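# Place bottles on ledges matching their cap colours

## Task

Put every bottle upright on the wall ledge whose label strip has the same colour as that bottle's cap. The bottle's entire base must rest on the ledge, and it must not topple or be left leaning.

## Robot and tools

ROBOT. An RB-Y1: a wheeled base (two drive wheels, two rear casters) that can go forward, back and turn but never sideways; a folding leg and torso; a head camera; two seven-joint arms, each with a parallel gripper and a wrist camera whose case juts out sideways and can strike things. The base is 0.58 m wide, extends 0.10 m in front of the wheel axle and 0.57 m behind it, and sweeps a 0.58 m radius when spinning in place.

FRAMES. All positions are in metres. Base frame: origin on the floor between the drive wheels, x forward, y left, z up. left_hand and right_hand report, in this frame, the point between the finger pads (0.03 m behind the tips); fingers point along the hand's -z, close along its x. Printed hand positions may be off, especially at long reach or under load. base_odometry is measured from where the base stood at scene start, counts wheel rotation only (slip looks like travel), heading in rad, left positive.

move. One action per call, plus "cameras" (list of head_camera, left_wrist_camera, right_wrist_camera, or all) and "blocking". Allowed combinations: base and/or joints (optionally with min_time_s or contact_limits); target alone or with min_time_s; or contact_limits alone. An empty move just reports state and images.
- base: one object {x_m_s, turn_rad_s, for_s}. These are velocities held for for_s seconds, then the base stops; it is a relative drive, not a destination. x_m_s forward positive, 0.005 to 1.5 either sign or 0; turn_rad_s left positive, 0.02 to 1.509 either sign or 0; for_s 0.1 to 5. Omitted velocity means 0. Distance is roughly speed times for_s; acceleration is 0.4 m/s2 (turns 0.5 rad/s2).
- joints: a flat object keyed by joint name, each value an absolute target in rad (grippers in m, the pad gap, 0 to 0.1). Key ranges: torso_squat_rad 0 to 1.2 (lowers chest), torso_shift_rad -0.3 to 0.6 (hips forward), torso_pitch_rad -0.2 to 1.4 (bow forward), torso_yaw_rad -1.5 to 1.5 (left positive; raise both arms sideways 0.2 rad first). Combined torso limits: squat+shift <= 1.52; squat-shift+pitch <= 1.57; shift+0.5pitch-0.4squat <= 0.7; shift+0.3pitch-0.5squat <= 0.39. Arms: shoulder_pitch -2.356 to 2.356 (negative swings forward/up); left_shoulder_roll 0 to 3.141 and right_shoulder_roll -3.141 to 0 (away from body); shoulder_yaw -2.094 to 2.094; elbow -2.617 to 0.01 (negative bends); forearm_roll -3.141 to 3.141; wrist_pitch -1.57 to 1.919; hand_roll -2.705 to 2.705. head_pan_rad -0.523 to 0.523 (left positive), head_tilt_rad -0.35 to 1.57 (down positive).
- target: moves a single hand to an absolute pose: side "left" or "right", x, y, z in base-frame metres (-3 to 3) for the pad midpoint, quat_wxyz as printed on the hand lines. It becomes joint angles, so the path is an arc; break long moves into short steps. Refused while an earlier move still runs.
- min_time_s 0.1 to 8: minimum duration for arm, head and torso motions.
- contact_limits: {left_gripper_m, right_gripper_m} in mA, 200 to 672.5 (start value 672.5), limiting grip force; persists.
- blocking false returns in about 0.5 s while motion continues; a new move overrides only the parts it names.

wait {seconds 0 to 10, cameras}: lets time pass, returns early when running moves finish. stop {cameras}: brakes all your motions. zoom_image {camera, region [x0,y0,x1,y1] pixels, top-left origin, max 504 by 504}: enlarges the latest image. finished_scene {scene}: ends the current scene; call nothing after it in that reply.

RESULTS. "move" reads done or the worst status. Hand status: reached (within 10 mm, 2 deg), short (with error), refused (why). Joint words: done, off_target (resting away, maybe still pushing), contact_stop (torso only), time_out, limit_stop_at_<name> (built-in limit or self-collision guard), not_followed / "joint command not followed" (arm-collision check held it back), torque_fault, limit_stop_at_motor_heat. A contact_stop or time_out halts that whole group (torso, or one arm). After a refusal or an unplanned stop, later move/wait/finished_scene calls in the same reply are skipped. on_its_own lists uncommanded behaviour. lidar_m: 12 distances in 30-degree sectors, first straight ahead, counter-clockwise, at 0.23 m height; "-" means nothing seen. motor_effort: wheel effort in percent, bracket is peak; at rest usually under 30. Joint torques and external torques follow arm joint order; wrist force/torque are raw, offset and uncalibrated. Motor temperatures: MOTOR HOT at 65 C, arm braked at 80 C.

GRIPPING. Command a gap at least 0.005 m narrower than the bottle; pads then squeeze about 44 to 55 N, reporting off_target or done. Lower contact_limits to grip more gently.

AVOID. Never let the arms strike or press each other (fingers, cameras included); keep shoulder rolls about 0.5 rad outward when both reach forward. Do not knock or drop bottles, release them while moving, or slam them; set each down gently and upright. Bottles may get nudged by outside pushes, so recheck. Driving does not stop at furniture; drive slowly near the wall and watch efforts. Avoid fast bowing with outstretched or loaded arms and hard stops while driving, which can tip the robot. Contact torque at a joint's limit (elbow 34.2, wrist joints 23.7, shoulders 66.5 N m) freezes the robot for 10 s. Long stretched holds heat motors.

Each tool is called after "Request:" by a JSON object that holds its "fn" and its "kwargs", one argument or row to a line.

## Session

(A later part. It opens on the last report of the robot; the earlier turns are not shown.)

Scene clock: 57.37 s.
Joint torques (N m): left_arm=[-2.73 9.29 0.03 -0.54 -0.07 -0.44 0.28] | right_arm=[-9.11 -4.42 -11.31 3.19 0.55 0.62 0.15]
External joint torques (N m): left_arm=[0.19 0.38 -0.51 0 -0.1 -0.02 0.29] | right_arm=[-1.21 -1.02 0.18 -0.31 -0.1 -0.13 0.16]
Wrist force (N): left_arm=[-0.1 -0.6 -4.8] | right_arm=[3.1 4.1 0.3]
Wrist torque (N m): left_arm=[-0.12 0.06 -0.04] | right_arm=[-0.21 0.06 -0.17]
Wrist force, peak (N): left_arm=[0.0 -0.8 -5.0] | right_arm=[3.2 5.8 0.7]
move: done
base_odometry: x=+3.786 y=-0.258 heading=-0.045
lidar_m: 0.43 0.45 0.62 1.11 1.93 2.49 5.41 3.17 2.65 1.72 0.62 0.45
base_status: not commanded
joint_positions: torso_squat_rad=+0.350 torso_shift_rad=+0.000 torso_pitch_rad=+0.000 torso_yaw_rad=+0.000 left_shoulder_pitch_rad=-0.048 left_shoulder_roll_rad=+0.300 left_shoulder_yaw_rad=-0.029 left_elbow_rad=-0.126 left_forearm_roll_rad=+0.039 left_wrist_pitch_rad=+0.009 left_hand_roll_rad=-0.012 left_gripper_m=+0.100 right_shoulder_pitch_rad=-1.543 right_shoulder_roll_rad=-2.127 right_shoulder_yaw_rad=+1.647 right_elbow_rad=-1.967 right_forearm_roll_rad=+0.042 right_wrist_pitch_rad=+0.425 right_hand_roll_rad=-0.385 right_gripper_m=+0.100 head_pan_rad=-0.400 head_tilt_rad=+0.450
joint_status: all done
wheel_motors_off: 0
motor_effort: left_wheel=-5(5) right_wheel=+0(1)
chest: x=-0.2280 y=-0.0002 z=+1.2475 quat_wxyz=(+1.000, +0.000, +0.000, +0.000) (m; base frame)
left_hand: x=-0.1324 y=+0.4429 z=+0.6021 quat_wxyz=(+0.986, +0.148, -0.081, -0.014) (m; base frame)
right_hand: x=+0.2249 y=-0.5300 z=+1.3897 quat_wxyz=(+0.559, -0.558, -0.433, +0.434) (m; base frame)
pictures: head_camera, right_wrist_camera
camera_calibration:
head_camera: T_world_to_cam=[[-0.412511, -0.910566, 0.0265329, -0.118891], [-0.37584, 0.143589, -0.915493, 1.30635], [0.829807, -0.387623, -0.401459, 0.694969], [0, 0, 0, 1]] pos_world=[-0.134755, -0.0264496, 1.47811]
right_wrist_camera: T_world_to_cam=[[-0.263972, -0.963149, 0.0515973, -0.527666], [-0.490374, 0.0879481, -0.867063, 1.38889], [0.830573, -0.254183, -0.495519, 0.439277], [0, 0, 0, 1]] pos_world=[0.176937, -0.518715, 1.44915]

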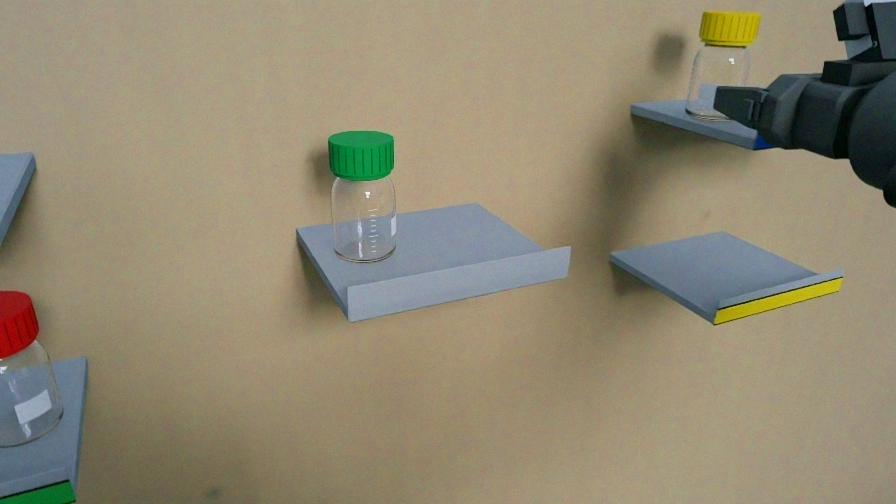

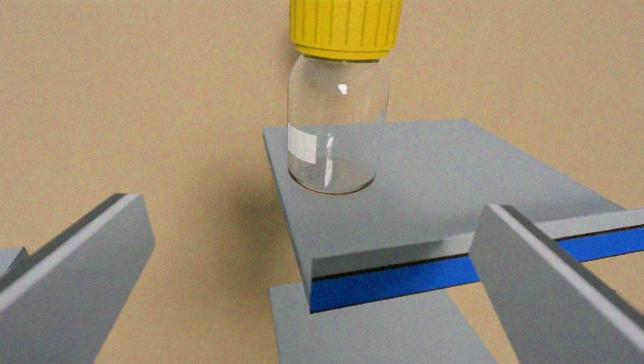

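Request:
{"fn": "move", "kwargs": {
  "target": {"side": "right", "x": 0.242, "y": -0.549, "z": 1.394, "quat_wxyz": [0.5584, -0.5584, -0.4338, 0.4338]},
  "min_time_s": 0.8,
  "cameras": ["head_camera", "right_wrist_camera"]
}}

Scene clock: 61.47 s.
Joint torques (N m): left_arm=[-2.97 9.43 0.15 -0.49 -0.08 -0.56 0.38] | right_arm=[-10.15 -3.65 -8.51 3.57 0.44 0.73 -0.16]
External joint torques (N m): left_arm=[-0.05 0.52 -0.39 0.06 -0.11 -0.13 0.39] | right_arm=[-1.18 0.06 3.16 -0.03 -0.07 -0.07 -0.15]
Wrist force (N): left_arm=[0.0 -0.5 -5.0] | right_arm=[4.0 4.6 1.0]
Wrist torque (N m): left_arm=[-0.15 0.09 -0.05] | right_arm=[-0.30 0.15 -0.11]
Wrist force, peak (N): left_arm=[-0.2 -0.8 -5.0] | right_arm=[3.9 5.5 -0.2]
move: done
base_odometry: x=+3.786 y=-0.258 heading=-0.045
lidar_m: 0.43 0.44 0.61 1.11 1.93 2.50 5.41 3.17 2.65 1.71 0.62 0.45
base_status: not commanded
joint_positions: torso_squat_rad=+0.350 torso_shift_rad=+0.000 torso_pitch_rad=+0.000 torso_yaw_rad=+0.000 left_shoulder_pitch_rad=-0.048 left_shoulder_roll_rad=+0.300 left_shoulder_yaw_rad=-0.029 left_elbow_rad=-0.126 left_forearm_roll_rad=+0.039 left_wrist_pitch_rad=+0.009 left_hand_roll_rad=-0.012 left_gripper_m=+0.100 right_shoulder_pitch_rad=-1.548 right_shoulder_roll_rad=-2.067 right_shoulder_yaw_rad=+1.656 right_elbow_rad=-1.836 right_forearm_roll_rad=+0.062 right_wrist_pitch_rad=+0.354 right_hand_roll_rad=-0.409 right_gripper_m=+0.100 head_pan_rad=-0.400 head_tilt_rad=+0.450
joint_status: all done
wheel_motors_off: 0
motor_effort: left_wheel=-5(5) right_wheel=-1(2)
chest: x=-0.2280 y=-0.0002 z=+1.2475 quat_wxyz=(+1.000, +0.000, +0.000, +0.000) (m; base frame)
left_hand: x=-0.1324 y=+0.4429 z=+0.6021 quat_wxyz=(+0.986, +0.148, -0.081, -0.014) (m; base frame)
right_hand: x=+0.2419 y=-0.5490 z=+1.3941 quat_wxyz=(+0.559, -0.558, -0.433, +0.434) (m; base frame)
right_hand_status: reached (checked arc, planned for 0.8 s): 0 mm and 0.0 deg off.
pictures: head_camera, right_wrist_camera
camera_calibration:
head_camera: T_world_to_cam=[[-0.412511, -0.910566, 0.0265329, -0.118891], [-0.37584, 0.143589, -0.915493, 1.30635], [0.829807, -0.387623, -0.401459, 0.694969], [0, 0, 0, 1]] pos_world=[-0.134755, -0.0264496, 1.47811]
right_wrist_camera: T_world_to_cam=[[-0.2638, -0.963192, 0.0516818, -0.541884], [-0.490238, 0.0877379, -0.867161, 1.40272], [0.830708, -0.254094, -0.495338, 0.422266], [0, 0, 0, 1]] pos_world=[0.193938, -0.537715, 1.45356]

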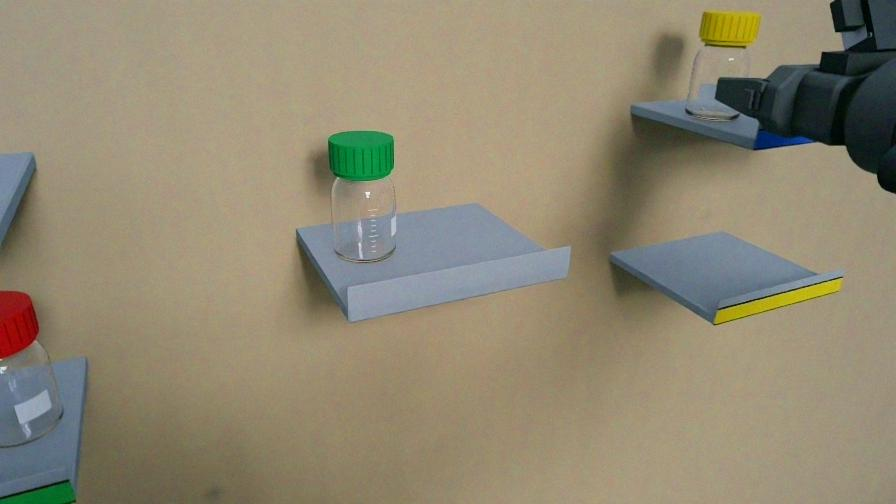

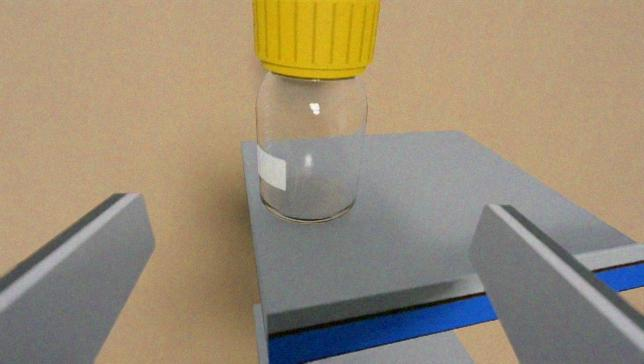

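Request:
{"fn": "move", "kwargs": {
  "target": {"side": "right", "x": 0.339, "y": -0.574, "z": 1.394, "quat_wxyz": [0.5584, -0.5584, -0.4338, 0.4338]},
  "min_time_s": 1.2,
  "cameras": ["head_camera", "right_wrist_camera"]
}}

Scene clock: 63.43 s.
Joint torques (N m): left_arm=[-2.87 9.39 0.32 -0.7 -0.12 -0.4 0.28] | right_arm=[-13.55 -8.25 -10.08 4.24 0.25 1 -0.2]
External joint torques (N m): left_arm=[0.06 0.49 -0.22 -0.15 -0.15 0.02 0.29] | right_arm=[1.83 -1.57 0.76 0.25 0.04 0.01 -0.19]
Wrist force (N): left_arm=[-0.1 -0.9 -5.0] | right_arm=[2.7 5.2 0.4]
Wrist torque (N m): left_arm=[-0.10 0.05 -0.04] | right_arm=[-0.40 -0.01 -0.07]
Wrist force, peak (N): left_arm=[-0.1 -0.5 -5.2] | right_arm=[4.1 5.4 1.1]
move: done
base_odometry: x=+3.786 y=-0.258 heading=-0.045
lidar_m: 0.43 0.45 0.61 1.11 1.93 2.49 5.41 3.17 2.65 1.71 0.62 0.45
base_status: not commanded
joint_positions: torso_squat_rad=+0.350 torso_shift_rad=+0.000 torso_pitch_rad=+0.000 torso_yaw_rad=+0.000 left_shoulder_pitch_rad=-0.048 left_shoulder_roll_rad=+0.300 left_shoulder_yaw_rad=-0.029 left_elbow_rad=-0.126 left_forearm_roll_rad=+0.039 left_wrist_pitch_rad=+0.009 left_hand_roll_rad=-0.012 left_gripper_m=+0.100 right_shoulder_pitch_rad=-1.515 right_shoulder_roll_rad=-1.699 right_shoulder_yaw_rad=+1.640 right_elbow_rad=-1.319 right_forearm_roll_rad=+0.139 right_wrist_pitch_rad=+0.207 right_hand_roll_rad=-0.518 right_gripper_m=+0.100 head_pan_rad=-0.400 head_tilt_rad=+0.450
joint_status: all done
wheel_motors_off: 0
motor_effort: left_wheel=-5(6) right_wheel=+0(2)
chest: x=-0.2280 y=-0.0002 z=+1.2475 quat_wxyz=(+1.000, +0.000, +0.000, +0.000) (m; base frame)
left_hand: x=-0.1324 y=+0.4429 z=+0.6021 quat_wxyz=(+0.986, +0.148, -0.081, -0.014) (m; base frame)
right_hand: x=+0.3389 y=-0.5740 z=+1.3939 quat_wxyz=(+0.560, -0.558, -0.433, +0.434) (m; base frame)
right_hand_status: reached (checked arc, planned for 1.2 s): 0 mm and 0.2 deg off.
pictures: head_camera, right_wrist_camera
camera_calibration:
head_camera: T_world_to_cam=[[-0.412511, -0.910566, 0.0265329, -0.118891], [-0.37584, 0.143589, -0.915493, 1.30635], [0.829807, -0.387623, -0.401459, 0.694969], [0, 0, 0, 1]] pos_world=[-0.134755, -0.0264496, 1.47811]
right_wrist_camera: T_world_to_cam=[[-0.26487, -0.962899, 0.0516657, -0.539724], [-0.492235, 0.0889403, -0.865906, 1.45189], [0.829185, -0.254784, -0.497531, 0.338389], [0, 0, 0, 1]] pos_world=[0.29113, -0.562615, 1.45345]

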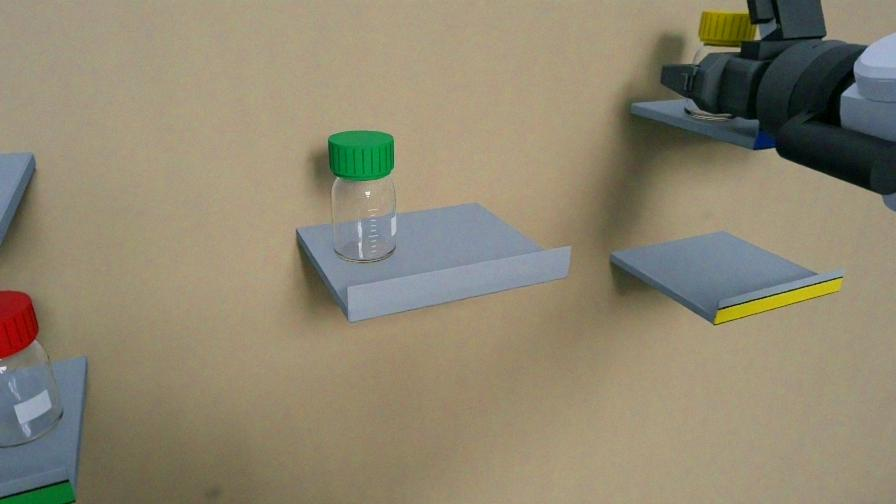

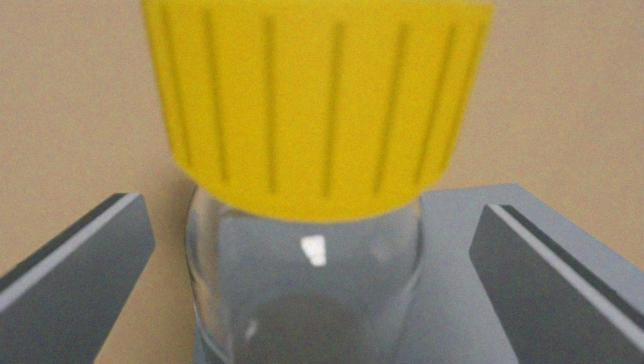

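Request:
{"fn": "move", "kwargs": {
  "joints": {"right_gripper_m": 0.045},
  "contact_limits": {"right_gripper_m": 400},
  "cameras": ["right_wrist_camera"]
}}

Scene clock: 64.87 s.
Joint torques (N m): left_arm=[-2.85 9.43 -0.1 -0.63 -0.13 -0.63 0.32] | right_arm=[-13.97 -7.39 -10.48 3.77 0.32 1.17 -0.06]
External joint torques (N m): left_arm=[0.07 0.53 -0.64 -0.09 -0.16 -0.2 0.33] | right_arm=[1.41 -0.71 0.35 -0.23 0.11 0.18 -0.06]
Wrist force (N): left_arm=[0.1 -0.6 -4.7] | right_arm=[3.4 4.5 0.3]
Wrist torque (N m): left_arm=[-0.13 0.09 -0.05] | right_arm=[-0.33 0.03 -0.10]
Wrist force, peak (N): left_arm=[-0.1 -0.7 -5.0] | right_arm=[4.2 4.9 0.8]
move: off_target
base_odometry: x=+3.786 y=-0.258 heading=-0.045
lidar_m: 0.43 0.44 0.61 1.11 1.94 2.49 5.41 3.18 2.66 1.73 0.62 0.45
base_status: not commanded
joint_positions: torso_squat_rad=+0.350 torso_shift_rad=+0.000 torso_pitch_rad=+0.000 torso_yaw_rad=+0.000 left_shoulder_pitch_rad=-0.048 left_shoulder_roll_rad=+0.300 left_shoulder_yaw_rad=-0.029 left_elbow_rad=-0.126 left_forearm_roll_rad=+0.039 left_wrist_pitch_rad=+0.009 left_hand_roll_rad=-0.012 left_gripper_m=+0.100 right_shoulder_pitch_rad=-1.515 right_shoulder_roll_rad=-1.699 right_shoulder_yaw_rad=+1.640 right_elbow_rad=-1.319 right_forearm_roll_rad=+0.139 right_wrist_pitch_rad=+0.207 right_hand_roll_rad=-0.518 right_gripper_m=+0.056 head_pan_rad=-0.400 head_tilt_rad=+0.450
joint_status: right_gripper_m off_target (ended at +0.056, target +0.045)
wheel_motors_off: 0
motor_effort: left_wheel=-6(6) right_wheel=-1(1)
contact_limits: right_gripper_m 400 mA
chest: x=-0.2280 y=-0.0002 z=+1.2475 quat_wxyz=(+1.000, +0.000, +0.000, +0.000) (m; base frame)
left_hand: x=-0.1324 y=+0.4429 z=+0.6021 quat_wxyz=(+0.986, +0.148, -0.081, -0.014) (m; base frame)
right_hand: x=+0.3389 y=-0.5740 z=+1.3939 quat_wxyz=(+0.560, -0.558, -0.433, +0.434) (m; base frame)
pictures: right_wrist_camera
camera_calibration:
right_wrist_camera: T_world_to_cam=[[-0.26487, -0.962899, 0.0516657, -0.539724], [-0.492235, 0.0889403, -0.865906, 1.45189], [0.829185, -0.254784, -0.497531, 0.338389], [0, 0, 0, 1]] pos_world=[0.29113, -0.562615, 1.45345]

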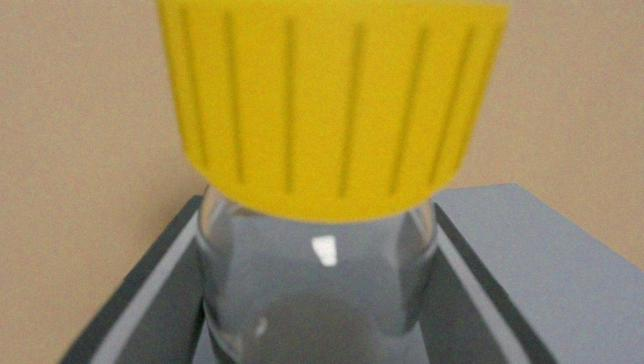

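Request:
{"fn": "move", "kwargs": {
  "target": {"side": "right", "x": 0.339, "y": -0.574, "z": 1.426, "quat_wxyz": [0.5584, -0.5584, -0.4338, 0.4338]},
  "min_time_s": 0.6
}}

Request:
{"fn": "move", "kwargs": {
  "target": {"side": "right", "x": 0.194, "y": -0.538, "z": 1.426, "quat_wxyz": [0.5584, -0.5584, -0.4338, 0.4338]},
  "min_time_s": 1.2,
  "cameras": ["head_camera", "right_wrist_camera"]
}}

Scene clock: 67.60 s.
Joint torques (N m): left_arm=[-3.04 9.48 0.1 -0.44 -0.09 -0.48 0.37] | right_arm=[-16.11 -3.34 -7.63 4.36 0.15 0.88 -0.02]
External joint torques (N m): left_arm=[-0.12 0.57 -0.43 0.1 -0.12 -0.05 0.37] | right_arm=[-0.74 -0.66 2.92 0.1 -0.03 0.2 -0.01]
Wrist force (N): left_arm=[0.1 -0.3 -4.6] | right_arm=[2.8 5.6 0.5]
Wrist torque (N m): left_arm=[-0.16 0.09 -0.03] | right_arm=[-0.18 0.01 -0.25]
Wrist force, peak (N): left_arm=[0.0 -0.6 -5.2] | right_arm=[3.4 7.7 0.0]
move: done
base_odometry: x=+3.786 y=-0.258 heading=-0.045
lidar_m: 0.43 0.44 0.61 1.11 1.93 2.48 5.41 3.17 2.66 1.71 0.62 0.45
base_status: not commanded
joint_positions: torso_squat_rad=+0.350 torso_shift_rad=+0.000 torso_pitch_rad=+0.000 torso_yaw_rad=+0.000 left_shoulder_pitch_rad=-0.048 left_shoulder_roll_rad=+0.300 left_shoulder_yaw_rad=-0.029 left_elbow_rad=-0.126 left_forearm_roll_rad=+0.039 left_wrist_pitch_rad=+0.009 left_hand_roll_rad=-0.012 left_gripper_m=+0.100 right_shoulder_pitch_rad=-1.720 right_shoulder_roll_rad=-1.695 right_shoulder_yaw_rad=+1.804 right_elbow_rad=-1.276 right_forearm_roll_rad=-0.064 right_wrist_pitch_rad=+0.158 right_hand_roll_rad=-0.344 right_gripper_m=+0.056 head_pan_rad=-0.400 head_tilt_rad=+0.450
joint_status: all done
wheel_motors_off: 0
motor_effort: left_wheel=-7(7) right_wheel=-1(1)
contact_limits: right_gripper_m 400 mA
chest: x=-0.2280 y=-0.0002 z=+1.2475 quat_wxyz=(+1.000, +0.000, +0.000, +0.000) (m; base frame)
left_hand: x=-0.1324 y=+0.4428 z=+0.6020 quat_wxyz=(+0.986, +0.148, -0.081, -0.014) (m; base frame)
right_hand: x=+0.3389 y=-0.5742 z=+1.4259 quat_wxyz=(+0.555, -0.560, -0.437, +0.433) (m; base frame)
right_hand_status: reached (checked arc, planned for 0.6 s): 0 mm and 0.6 deg off.
pictures: none

Scene clock: 69.13 s.
Joint torques (N m): left_arm=[-3.38 9.54 -0.32 -0.49 -0.26 -0.47 0.31] | right_arm=[-5.12 -0.77 -11.74 3.5 0.64 0.04 -0.16]
External joint torques (N m): left_arm=[-0.46 0.63 -0.86 0.05 -0.29 -0.04 0.32] | right_arm=[0.68 -0.25 -0.27 0.06 0.01 0.03 -0.16]
Wrist force (N): left_arm=[-0.3 -0.6 -4.6] | right_arm=[3.1 6.5 0.5]
Wrist torque (N m): left_arm=[-0.12 0.05 -0.03] | right_arm=[-0.33 0.08 -0.23]
Wrist force, peak (N): left_arm=[0.3 -0.6 -5.0] | right_arm=[4.7 7.0 -0.2]
move: done
base_odometry: x=+3.786 y=-0.258 heading=-0.045
lidar_m: 0.42 0.44 0.62 1.11 1.93 2.49 5.41 3.17 2.65 1.72 0.62 0.45
base_status: not commanded
joint_positions: torso_squat_rad=+0.350 torso_shift_rad=+0.000 torso_pitch_rad=+0.000 torso_yaw_rad=+0.000 left_shoulder_pitch_rad=-0.048 left_shoulder_roll_rad=+0.300 left_shoulder_yaw_rad=-0.029 left_elbow_rad=-0.126 left_forearm_roll_rad=+0.039 left_wrist_pitch_rad=+0.009 left_hand_roll_rad=-0.012 left_gripper_m=+0.100 right_shoulder_pitch_rad=-1.658 right_shoulder_roll_rad=-2.247 right_shoulder_yaw_rad=+1.625 right_elbow_rad=-1.991 right_forearm_roll_rad=-0.325 right_wrist_pitch_rad=+0.350 right_hand_roll_rad=-0.007 right_gripper_m=+0.056 head_pan_rad=-0.400 head_tilt_rad=+0.450
joint_status: all done
wheel_motors_off: 0
motor_effort: left_wheel=-7(7) right_wheel=-1(2)
contact_limits: right_gripper_m 400 mA
chest: x=-0.2280 y=-0.0002 z=+1.2475 quat_wxyz=(+1.000, +0.000, +0.000, +0.000) (m; base frame)
left_hand: x=-0.1324 y=+0.4428 z=+0.6020 quat_wxyz=(+0.986, +0.148, -0.081, -0.014) (m; base frame)
right_hand: x=+0.1941 y=-0.5378 z=+1.4257 quat_wxyz=(+0.557, -0.560, -0.435, +0.433) (m; base frame)
right_hand_status: reached (checked arc, planned for 1.2 s): 0 mm and 0.3 deg off.
pictures: head_camera, right_wrist_camera
camera_calibration:
head_camera: T_world_to_cam=[[-0.412511, -0.910566, 0.0265329, -0.118891], [-0.37584, 0.143589, -0.915493, 1.30635], [0.829807, -0.387623, -0.401459, 0.694969], [0, 0, 0, 1]] pos_world=[-0.134755, -0.0264496, 1.47811]
right_wrist_camera: T_world_to_cam=[[-0.262779, -0.963516, 0.0508379, -0.544491], [-0.485184, 0.0864129, -0.870132, 1.40824], [0.833993, -0.253318, -0.49019, 0.472935], [0, 0, 0, 1]] pos_world=[0.145751, -0.526514, 1.48487]

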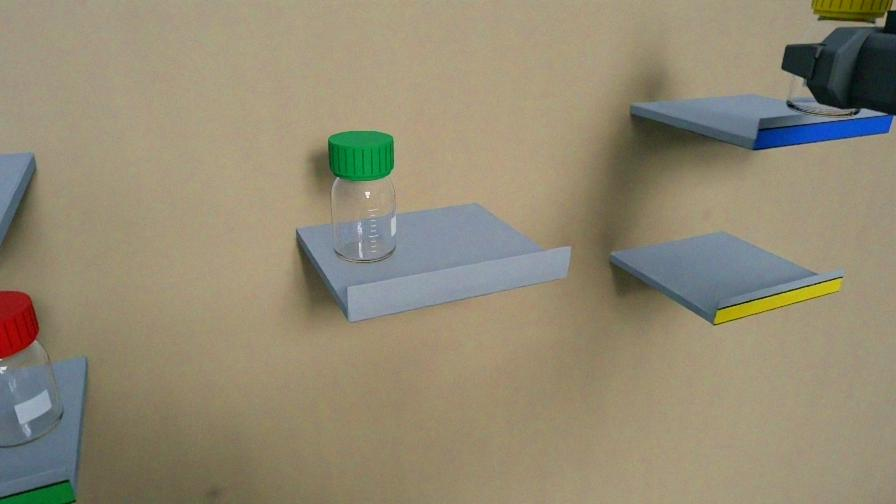

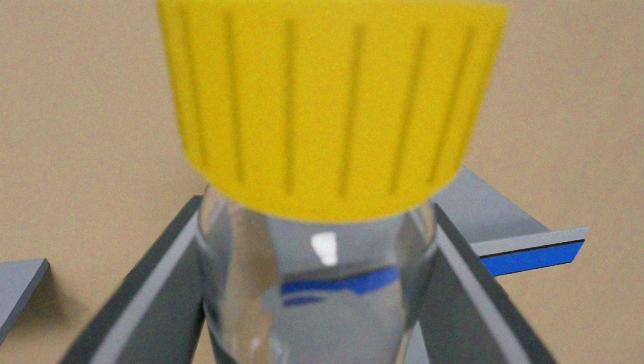

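Request:
{"fn": "move", "kwargs": {
  "target": {"side": "right", "x": 0.194, "y": -0.573, "z": 1.235, "quat_wxyz": [0.5584, -0.5584, -0.4338, 0.4338]},
  "min_time_s": 1.5,
  "cameras": ["head_camera", "right_wrist_camera"]
}}

Scene clock: 71.20 s.
Joint torques (N m): left_arm=[-3.23 9.34 -0.14 -0.54 -0.07 -0.53 0.25] | right_arm=[-7.77 -8.11 -7.7 3.31 0.26 2.29 0.22]
External joint torques (N m): left_arm=[-0.31 0.43 -0.67 0.01 -0.1 -0.1 0.25] | right_arm=[0.45 -1.13 1.68 0.38 0.03 0.36 0.23]
Wrist force (N): left_arm=[0.1 -0.6 -4.7] | right_arm=[3.5 6.4 0.2]
Wrist torque (N m): left_arm=[-0.11 0.09 -0.05] | right_arm=[-0.26 0.18 -0.07]
Wrist force, peak (N): left_arm=[0.0 -0.7 -5.1] | right_arm=[4.1 7.2 -0.4]
move: done
base_odometry: x=+3.786 y=-0.258 heading=-0.045
lidar_m: 0.43 0.45 0.62 1.11 1.93 2.49 5.41 3.17 2.65 1.72 0.62 0.45
base_status: not commanded
joint_positions: torso_squat_rad=+0.350 torso_shift_rad=+0.000 torso_pitch_rad=+0.000 torso_yaw_rad=+0.000 left_shoulder_pitch_rad=-0.048 left_shoulder_roll_rad=+0.300 left_shoulder_yaw_rad=-0.029 left_elbow_rad=-0.126 left_forearm_roll_rad=+0.039 left_wrist_pitch_rad=+0.009 left_hand_roll_rad=-0.012 left_gripper_m=+0.100 right_shoulder_pitch_rad=-1.366 right_shoulder_roll_rad=-1.980 right_shoulder_yaw_rad=+2.094 right_elbow_rad=-1.866 right_forearm_roll_rad=+0.975 right_wrist_pitch_rad=+0.785 right_hand_roll_rad=-1.301 right_gripper_m=+0.056 head_pan_rad=-0.400 head_tilt_rad=+0.450
joint_status: all done
wheel_motors_off: 0
motor_effort: left_wheel=-7(8) right_wheel=+0(1)
contact_limits: right_gripper_m 400 mA
chest: x=-0.2280 y=-0.0002 z=+1.2475 quat_wxyz=(+1.000, +0.000, +0.000, +0.000) (m; base frame)
left_hand: x=-0.1324 y=+0.4428 z=+0.6020 quat_wxyz=(+0.986, +0.148, -0.081, -0.014) (m; base frame)
right_hand: x=+0.1939 y=-0.5723 z=+1.2350 quat_wxyz=(+0.560, -0.558, -0.433, +0.434) (m; base frame)
right_hand_status: reached (checked arc, planned for 1.5 s): 1 mm and 0.2 deg off.
pictures: head_camera, right_wrist_camera
camera_calibration:
head_camera: T_world_to_cam=[[-0.412476, -0.910579, 0.0266155, -0.119008], [-0.375878, 0.143507, -0.91549, 1.30634], [0.829807, -0.387622, -0.40146, 0.69497], [0, 0, 0, 1]] pos_world=[-0.134755, -0.0264493, 1.47811]
right_wrist_camera: T_world_to_cam=[[-0.264228, -0.963073, 0.0517106, -0.568601], [-0.492887, 0.0887535, -0.865555, 1.24237], [0.829003, -0.254191, -0.498137, 0.381032], [0, 0, 0, 1]] pos_world=[0.146231, -0.561014, 1.29455]

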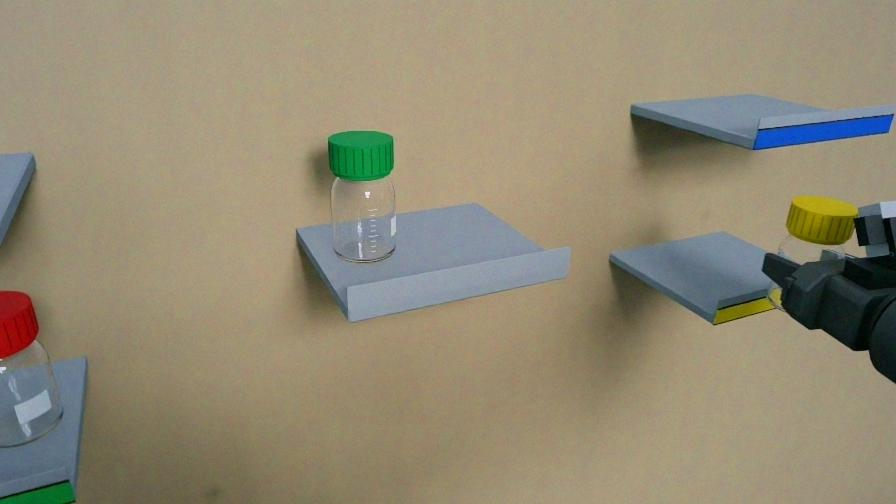

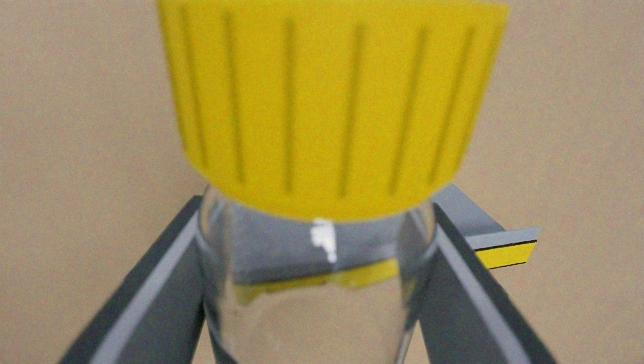

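Request:
{"fn": "move", "kwargs": {
  "target": {"side": "right", "x": 0.339, "y": -0.62, "z": 1.23, "quat_wxyz": [0.5584, -0.5584, -0.4338, 0.4338]},
  "min_time_s": 1.5,
  "cameras": ["head_camera", "right_wrist_camera"]
}}

Scene clock: 75.47 s.
Joint torques (N m): left_arm=[-3.03 9.78 -0.21 -0.5 0.01 -0.54 0.19] | right_arm=[-16.33 -13.43 -7.97 6.85 -0.47 2.3 0.06]
External joint torques (N m): left_arm=[-0.11 0.87 -0.75 0.05 -0.02 -0.11 0.2] | right_arm=[1.1 -2.17 -1.05 0.15 -0.09 0.32 0.07]
Wrist force (N): left_arm=[0.3 -0.4 -4.6] | right_arm=[3.3 6.1 0.1]
Wrist torque (N m): left_arm=[-0.15 0.10 -0.03] | right_arm=[-0.27 -0.02 0.00]
Wrist force, peak (N): left_arm=[0.8 -1.2 -5.5] | right_arm=[13.1 -15.2 74.8]
move: done
base_odometry: x=+3.786 y=-0.258 heading=-0.045
lidar_m: 0.43 0.45 0.61 1.10 1.93 2.50 5.41 3.17 2.66 1.72 0.62 0.45
base_status: not commanded
joint_positions: torso_squat_rad=+0.350 torso_shift_rad=+0.000 torso_pitch_rad=+0.000 torso_yaw_rad=+0.000 left_shoulder_pitch_rad=-0.048 left_shoulder_roll_rad=+0.300 left_shoulder_yaw_rad=-0.029 left_elbow_rad=-0.126 left_forearm_roll_rad=+0.039 left_wrist_pitch_rad=+0.009 left_hand_roll_rad=-0.012 left_gripper_m=+0.100 right_shoulder_pitch_rad=-1.318 right_shoulder_roll_rad=-1.431 right_shoulder_yaw_rad=+2.082 right_elbow_rad=-1.032 right_forearm_roll_rad=+1.061 right_wrist_pitch_rad=+0.604 right_hand_roll_rad=-1.757 right_gripper_m=+0.056 head_pan_rad=-0.400 head_tilt_rad=+0.450
joint_status: all done
wheel_motors_off: 0
motor_effort: left_wheel=-6(23) right_wheel=-1(30)
contact_limits: right_gripper_m 400 mA
chest: x=-0.2280 y=-0.0002 z=+1.2475 quat_wxyz=(+1.000, +0.000, +0.000, +0.000) (m; base frame)
left_hand: x=-0.1324 y=+0.4428 z=+0.6021 quat_wxyz=(+0.986, +0.148, -0.081, -0.014) (m; base frame)
right_hand: x=+0.3386 y=-0.6194 z=+1.2297 quat_wxyz=(+0.560, -0.560, -0.431, +0.433) (m; base frame)
right_hand_status: reached (checked arc, planned for 1.5 s): 1 mm and 0.4 deg off.
pictures: head_camera, right_wrist_camera
camera_calibration:
head_camera: T_world_to_cam=[[-0.412511, -0.910566, 0.0265329, -0.118891], [-0.37584, 0.143589, -0.915493, 1.30635], [0.829807, -0.387623, -0.401459, 0.694969], [0, 0, 0, 1]] pos_world=[-0.134755, -0.0264496, 1.47811]
right_wrist_camera: T_world_to_cam=[[-0.269739, -0.961485, 0.0527902, -0.573908], [-0.491607, 0.0903634, -0.866116, 1.31457], [0.827988, -0.259577, -0.497047, 0.242194], [0, 0, 0, 1]] pos_world=[0.290916, -0.607726, 1.28925]

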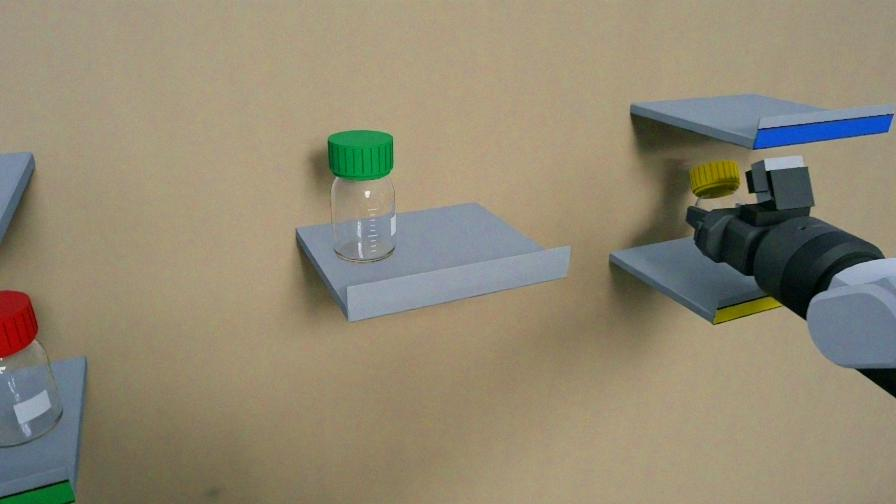

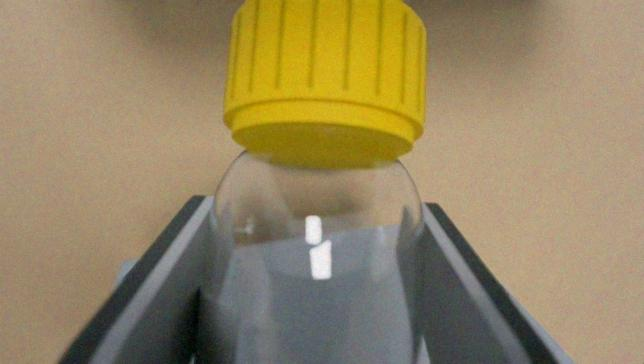

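Request:
{"fn": "zoom_image", "kwargs": {
  "camera": "head_camera",
  "region": [600, 80, 896, 340]
}}

Request:
{"fn": "zoom_image", "kwargs": {
  "camera": "right_wrist_camera",
  "region": [100, 0, 560, 364]
}}

Scaled by 1.703 from the camera's 896x504 image, which has a finer 1280x720 frame.

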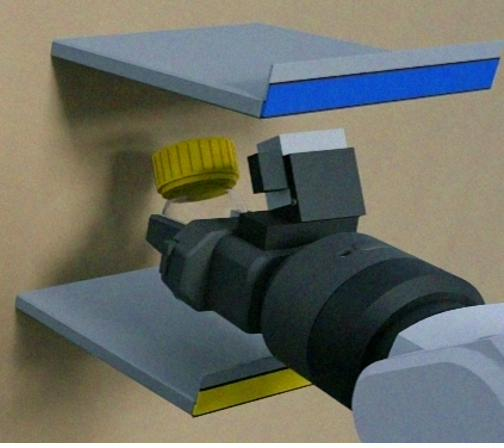

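Scaled by 1.096 from the camera's 644x364 image, which has a finer 1265x715 frame.

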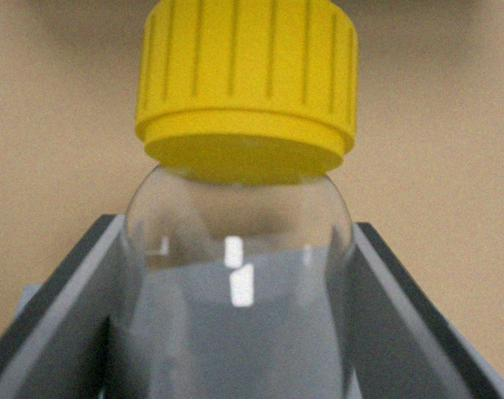

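Request:
{"fn": "zoom_image", "kwargs": {
  "camera": "head_camera",
  "region": [670, 140, 790, 260]
}}

Request:
{"fn": "zoom_image", "kwargs": {
  "camera": "right_wrist_camera",
  "region": [200, 0, 450, 200]
}}

Scaled by 4.200 from the camera's 896x504 image, which has a finer 1280x720 frame.

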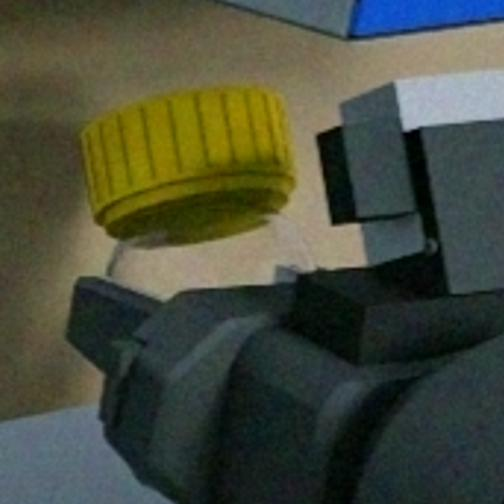

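Scaled by 2.016 from the camera's 644x364 image, which has a finer 1265x715 frame.

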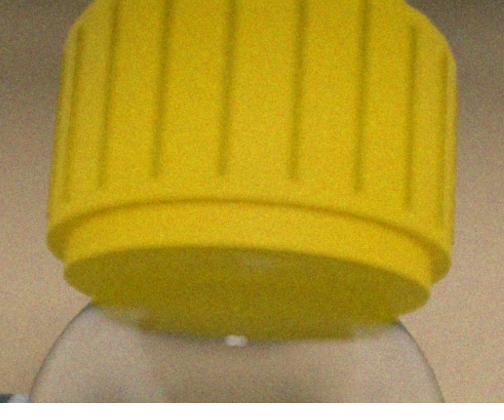

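Request:
{"fn": "move", "kwargs": {
  "contact_limits": {"right_gripper_m": 220}
}}

Request:
{"fn": "move", "kwargs": {
  "target": {"side": "right", "x": 0.358, "y": -0.62, "z": 1.228, "quat_wxyz": [0.5584, -0.5584, -0.4338, 0.4338]},
  "min_time_s": 1.5,
  "cameras": ["head_camera", "right_wrist_camera"]
}}

Scene clock: 82.40 s.
Joint torques (N m): left_arm=[-3.2 9.91 -0.32 -0.31 -0.17 -0.48 0.31] | right_arm=[-16.78 -13.58 -6.94 6.92 -0.48 2.21 0]
External joint torques (N m): left_arm=[-0.28 1 -0.86 0.23 -0.2 -0.05 0.32] | right_arm=[0.65 -2.31 -0.02 0.21 -0.11 0.24 0.01]
Wrist force (N): left_arm=[-0.1 -0.3 -4.8] | right_arm=[3.1 6.3 0.3]
Wrist torque (N m): left_arm=[-0.17 0.06 -0.04] | right_arm=[-0.26 0.03 -0.02]
Wrist force, peak (N): left_arm=[0.0 -0.8 -5.1] | right_arm=[4.0 6.9 0.0]
base_odometry: x=+3.786 y=-0.258 heading=-0.045
lidar_m: 0.43 0.45 0.62 1.10 1.93 2.49 5.41 3.17 2.65 1.73 0.62 0.45
base_status: not commanded
joint_positions: torso_squat_rad=+0.350 torso_shift_rad=+0.000 torso_pitch_rad=+0.000 torso_yaw_rad=+0.000 left_shoulder_pitch_rad=-0.048 left_shoulder_roll_rad=+0.300 left_shoulder_yaw_rad=-0.029 left_elbow_rad=-0.126 left_forearm_roll_rad=+0.039 left_wrist_pitch_rad=+0.009 left_hand_roll_rad=-0.012 left_gripper_m=+0.100 right_shoulder_pitch_rad=-1.318 right_shoulder_roll_rad=-1.431 right_shoulder_yaw_rad=+2.082 right_elbow_rad=-1.032 right_forearm_roll_rad=+1.061 right_wrist_pitch_rad=+0.604 right_hand_roll_rad=-1.757 right_gripper_m=+0.056 head_pan_rad=-0.400 head_tilt_rad=+0.450
joint_status: not commanded
wheel_motors_off: 0
motor_effort: left_wheel=-6(7) right_wheel=+0(1)
contact_limits: right_gripper_m 220 mA
chest: x=-0.2280 y=-0.0002 z=+1.2475 quat_wxyz=(+1.000, +0.000, +0.000, +0.000) (m; base frame)
left_hand: x=-0.1324 y=+0.4428 z=+0.6021 quat_wxyz=(+0.986, +0.148, -0.081, -0.014) (m; base frame)
right_hand: x=+0.3386 y=-0.6194 z=+1.2297 quat_wxyz=(+0.560, -0.560, -0.431, +0.433) (m; base frame)
pictures: none

Scene clock: 84.23 s.
Joint torques (N m): left_arm=[-2.98 10.13 0.11 -0.31 -0.23 -0.47 0.15] | right_arm=[-17.57 -12.52 -3.11 7.57 -0.47 1.85 -0.03]
External joint torques (N m): left_arm=[-0.06 1.22 -0.43 0.23 -0.26 -0.05 0.15] | right_arm=[1.09 -0.5 2.99 0.33 0 -0.07 -0.02]
Wrist force (N): left_arm=[0.0 -0.6 -4.8] | right_arm=[3.4 5.8 0.8]
Wrist torque (N m): left_arm=[-0.11 0.07 -0.05] | right_arm=[-0.19 0.07 0.01]
Wrist force, peak (N): left_arm=[0.1 -0.7 -5.1] | right_arm=[2.9 7.4 0.9]
move: done
base_odometry: x=+3.786 y=-0.258 heading=-0.045
lidar_m: 0.43 0.45 0.62 1.11 1.93 2.49 5.40 3.17 2.66 1.72 0.62 0.45
base_status: not commanded
joint_positions: torso_squat_rad=+0.350 torso_shift_rad=+0.000 torso_pitch_rad=+0.000 torso_yaw_rad=+0.000 left_shoulder_pitch_rad=-0.048 left_shoulder_roll_rad=+0.300 left_shoulder_yaw_rad=-0.029 left_elbow_rad=-0.126 left_forearm_roll_rad=+0.039 left_wrist_pitch_rad=+0.009 left_hand_roll_rad=-0.012 left_gripper_m=+0.100 right_shoulder_pitch_rad=-1.294 right_shoulder_roll_rad=-1.339 right_shoulder_yaw_rad=+2.085 right_elbow_rad=-0.881 right_forearm_roll_rad=+1.109 right_wrist_pitch_rad=+0.576 right_hand_roll_rad=-1.865 right_gripper_m=+0.056 head_pan_rad=-0.400 head_tilt_rad=+0.450
joint_status: all done
wheel_motors_off: 0
motor_effort: left_wheel=-6(7) right_wheel=-1(2)
contact_limits: right_gripper_m 220 mA
chest: x=-0.2280 y=-0.0002 z=+1.2475 quat_wxyz=(+1.000, +0.000, +0.000, +0.000) (m; base frame)
left_hand: x=-0.1324 y=+0.4428 z=+0.6021 quat_wxyz=(+0.986, +0.148, -0.081, -0.014) (m; base frame)
right_hand: x=+0.3577 y=-0.6196 z=+1.2283 quat_wxyz=(+0.559, -0.559, -0.433, +0.433) (m; base frame)
right_hand_status: reached (checked arc, planned for 1.5 s): 1 mm and 0.2 deg off.
pictures: head_camera, right_wrist_camera
camera_calibration:
head_camera: T_world_to_cam=[[-0.412511, -0.910566, 0.0265329, -0.118891], [-0.37584, 0.143589, -0.915493, 1.30635], [0.829807, -0.387623, -0.401459, 0.694969], [0, 0, 0, 1]] pos_world=[-0.134755, -0.0264496, 1.47811]
right_wrist_camera: T_world_to_cam=[[-0.266458, -0.962464, 0.0516055, -0.569218], [-0.489688, 0.0890651, -0.867337, 1.32275], [0.830184, -0.25638, -0.495039, 0.224447], [0, 0, 0, 1]] pos_world=[0.30973, -0.608119, 1.28776]

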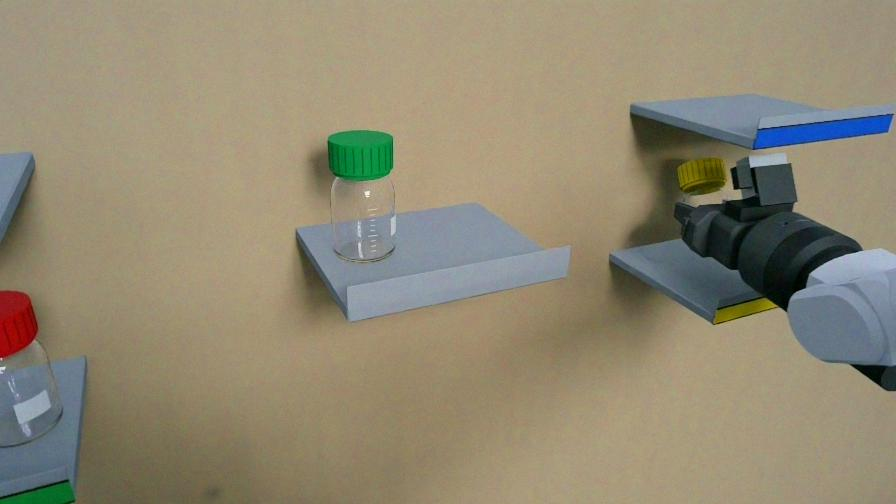

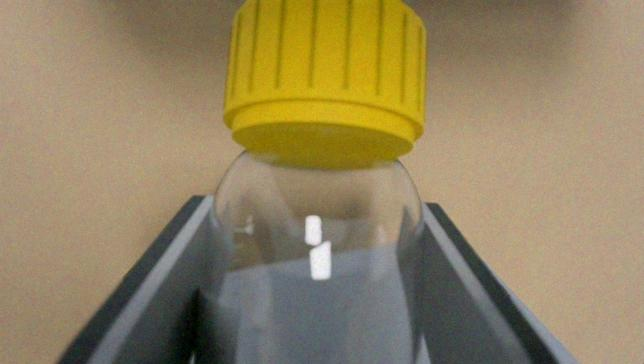

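Request:
{"fn": "move", "kwargs": {
  "target": {"side": "right", "x": 0.376, "y": -0.62, "z": 1.226, "quat_wxyz": [0.5584, -0.5584, -0.4338, 0.4338]},
  "min_time_s": 2,
  "cameras": ["head_camera", "right_wrist_camera"]
}}

Scene clock: 86.83 s.
Joint torques (N m): left_arm=[-3.17 9.89 -0.03 -0.32 -0.05 -0.31 0.4] | right_arm=[-18.47 -13.09 -2.84 7.97 -0.33 1.85 -0.15]
External joint torques (N m): left_arm=[-0.26 0.98 -0.57 0.23 -0.08 0.12 0.4] | right_arm=[1.37 -0.32 2.25 0.15 0.23 0.01 -0.14]
Wrist force (N): left_arm=[0.0 -0.6 -4.7] | right_arm=[2.3 6.3 1.0]
Wrist torque (N m): left_arm=[-0.13 0.08 -0.05] | right_arm=[-0.33 0.06 0.01]
Wrist force, peak (N): left_arm=[0.1 -0.6 -4.9] | right_arm=[3.5 7.2 1.2]
move: done
base_odometry: x=+3.786 y=-0.258 heading=-0.045
lidar_m: 0.43 0.45 0.62 1.11 1.93 2.49 5.41 3.17 2.65 1.72 0.62 0.45
base_status: not commanded
joint_positions: torso_squat_rad=+0.350 torso_shift_rad=+0.000 torso_pitch_rad=+0.000 torso_yaw_rad=+0.000 left_shoulder_pitch_rad=-0.048 left_shoulder_roll_rad=+0.300 left_shoulder_yaw_rad=-0.029 left_elbow_rad=-0.126 left_forearm_roll_rad=+0.039 left_wrist_pitch_rad=+0.009 left_hand_roll_rad=-0.012 left_gripper_m=+0.100 right_shoulder_pitch_rad=-1.266 right_shoulder_roll_rad=-1.239 right_shoulder_yaw_rad=+2.094 right_elbow_rad=-0.710 right_forearm_roll_rad=+1.164 right_wrist_pitch_rad=+0.541 right_hand_roll_rad=-1.987 right_gripper_m=+0.056 head_pan_rad=-0.400 head_tilt_rad=+0.450
joint_status: all done
wheel_motors_off: 0
motor_effort: left_wheel=-6(7) right_wheel=-1(2)
contact_limits: right_gripper_m 220 mA
chest: x=-0.2280 y=-0.0002 z=+1.2475 quat_wxyz=(+1.000, +0.000, +0.000, +0.000) (m; base frame)
left_hand: x=-0.1324 y=+0.4428 z=+0.6021 quat_wxyz=(+0.986, +0.148, -0.081, -0.014) (m; base frame)
right_hand: x=+0.3754 y=-0.6194 z=+1.2265 quat_wxyz=(+0.560, -0.560, -0.432, +0.432) (m; base frame)
right_hand_status: reached (checked arc, planned for 2.0 s): 1 mm and 0.4 deg off.
pictures: head_camera, right_wrist_camera
camera_calibration:
head_camera: T_world_to_cam=[[-0.412511, -0.910566, 0.0265329, -0.118891], [-0.37584, 0.143589, -0.915493, 1.30635], [0.829807, -0.387623, -0.401459, 0.694969], [0, 0, 0, 1]] pos_world=[-0.134755, -0.0264496, 1.47811]
right_wrist_camera: T_world_to_cam=[[-0.26987, -0.961496, 0.0519231, -0.5628], [-0.489549, 0.090571, -0.867259, 1.33056], [0.829164, -0.259466, -0.495142, 0.207404], [0, 0, 0, 1]] pos_world=[0.327519, -0.607825, 1.28586]

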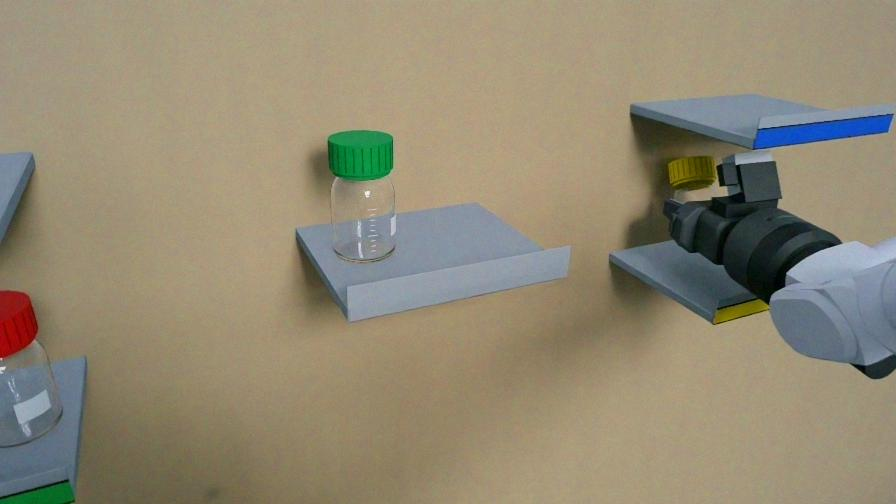

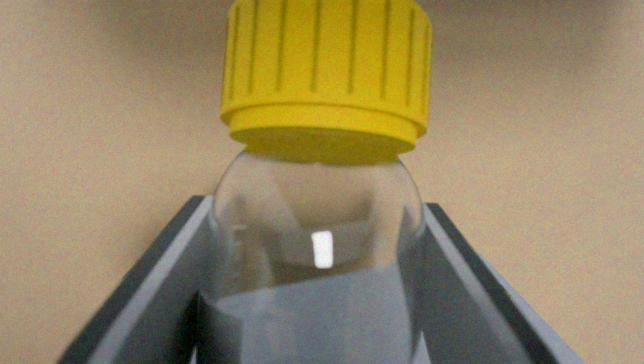

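Request:
{"fn": "move", "kwargs": {
  "target": {"side": "right", "x": 0.388, "y": -0.62, "z": 1.224, "quat_wxyz": [0.5584, -0.5584, -0.4338, 0.4338]},
  "min_time_s": 2,
  "cameras": ["head_camera", "right_wrist_camera"]
}}

Scene clock: 89.83 s.
Joint torques (N m): left_arm=[-2.75 9.51 0.12 -0.31 -0.09 -0.51 0.17] | right_arm=[-19.31 -13.9 -2.04 8.62 -0.59 1.85 -0.3]
External joint torques (N m): left_arm=[0.16 0.61 -0.42 0.24 -0.12 -0.08 0.17] | right_arm=[1.37 -0.38 2.07 0.35 0.05 0.14 -0.29]
Wrist force (N): left_arm=[-0.1 -0.8 -4.7] | right_arm=[2.9 6.6 0.6]
Wrist torque (N m): left_arm=[-0.08 0.06 -0.03] | right_arm=[-0.33 0.09 -0.07]
Wrist force, peak (N): left_arm=[0.1 -0.7 -5.1] | right_arm=[3.2 7.3 1.8]
move: done
base_odometry: x=+3.786 y=-0.258 heading=-0.045
lidar_m: 0.43 0.45 0.62 1.11 1.93 2.49 5.41 3.17 2.65 1.72 0.62 0.45
base_status: not commanded
joint_positions: torso_squat_rad=+0.350 torso_shift_rad=+0.000 torso_pitch_rad=+0.000 torso_yaw_rad=+0.000 left_shoulder_pitch_rad=-0.048 left_shoulder_roll_rad=+0.300 left_shoulder_yaw_rad=-0.029 left_elbow_rad=-0.126 left_forearm_roll_rad=+0.039 left_wrist_pitch_rad=+0.009 left_hand_roll_rad=-0.012 left_gripper_m=+0.100 right_shoulder_pitch_rad=-1.228 right_shoulder_roll_rad=-1.149 right_shoulder_yaw_rad=+2.094 right_elbow_rad=-0.543 right_forearm_roll_rad=+1.243 right_wrist_pitch_rad=+0.508 right_hand_roll_rad=-2.122 right_gripper_m=+0.056 head_pan_rad=-0.400 head_tilt_rad=+0.450
joint_status: all done
wheel_motors_off: 0
motor_effort: left_wheel=-6(7) right_wheel=-1(2)
contact_limits: right_gripper_m 220 mA
chest: x=-0.2280 y=-0.0002 z=+1.2475 quat_wxyz=(+1.000, +0.000, +0.000, +0.000) (m; base frame)
left_hand: x=-0.1324 y=+0.4428 z=+0.6021 quat_wxyz=(+0.986, +0.148, -0.081, -0.014) (m; base frame)
right_hand: x=+0.3873 y=-0.6195 z=+1.2243 quat_wxyz=(+0.561, -0.561, -0.430, +0.431) (m; base frame)
right_hand_status: reached (checked arc, planned for 2.0 s): 1 mm and 0.7 deg off.
pictures: head_camera, right_wrist_camera
camera_calibration:
head_camera: T_world_to_cam=[[-0.412511, -0.910566, 0.0265329, -0.118891], [-0.37584, 0.143589, -0.915493, 1.30635], [0.829807, -0.387623, -0.401459, 0.694969], [0, 0, 0, 1]] pos_world=[-0.134755, -0.0264496, 1.47811]
right_wrist_camera: T_world_to_cam=[[-0.274338, -0.96022, 0.0521263, -0.557239], [-0.489842, 0.0928918, -0.866848, 1.33557], [0.827523, -0.263343, -0.495839, 0.195573], [0, 0, 0, 1]] pos_world=[0.339504, -0.607633, 1.28375]

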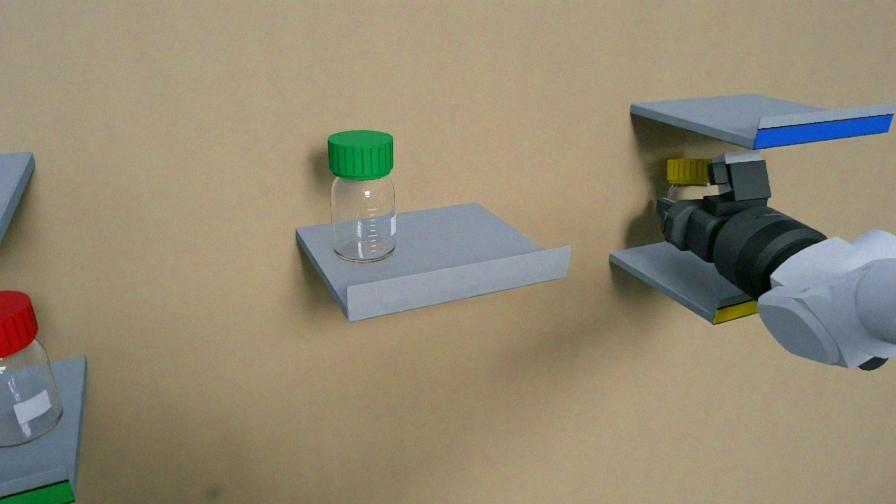

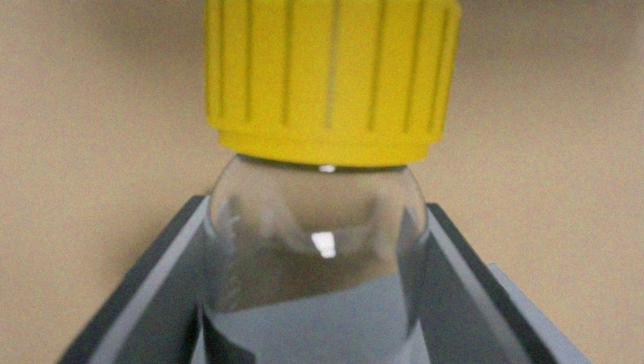

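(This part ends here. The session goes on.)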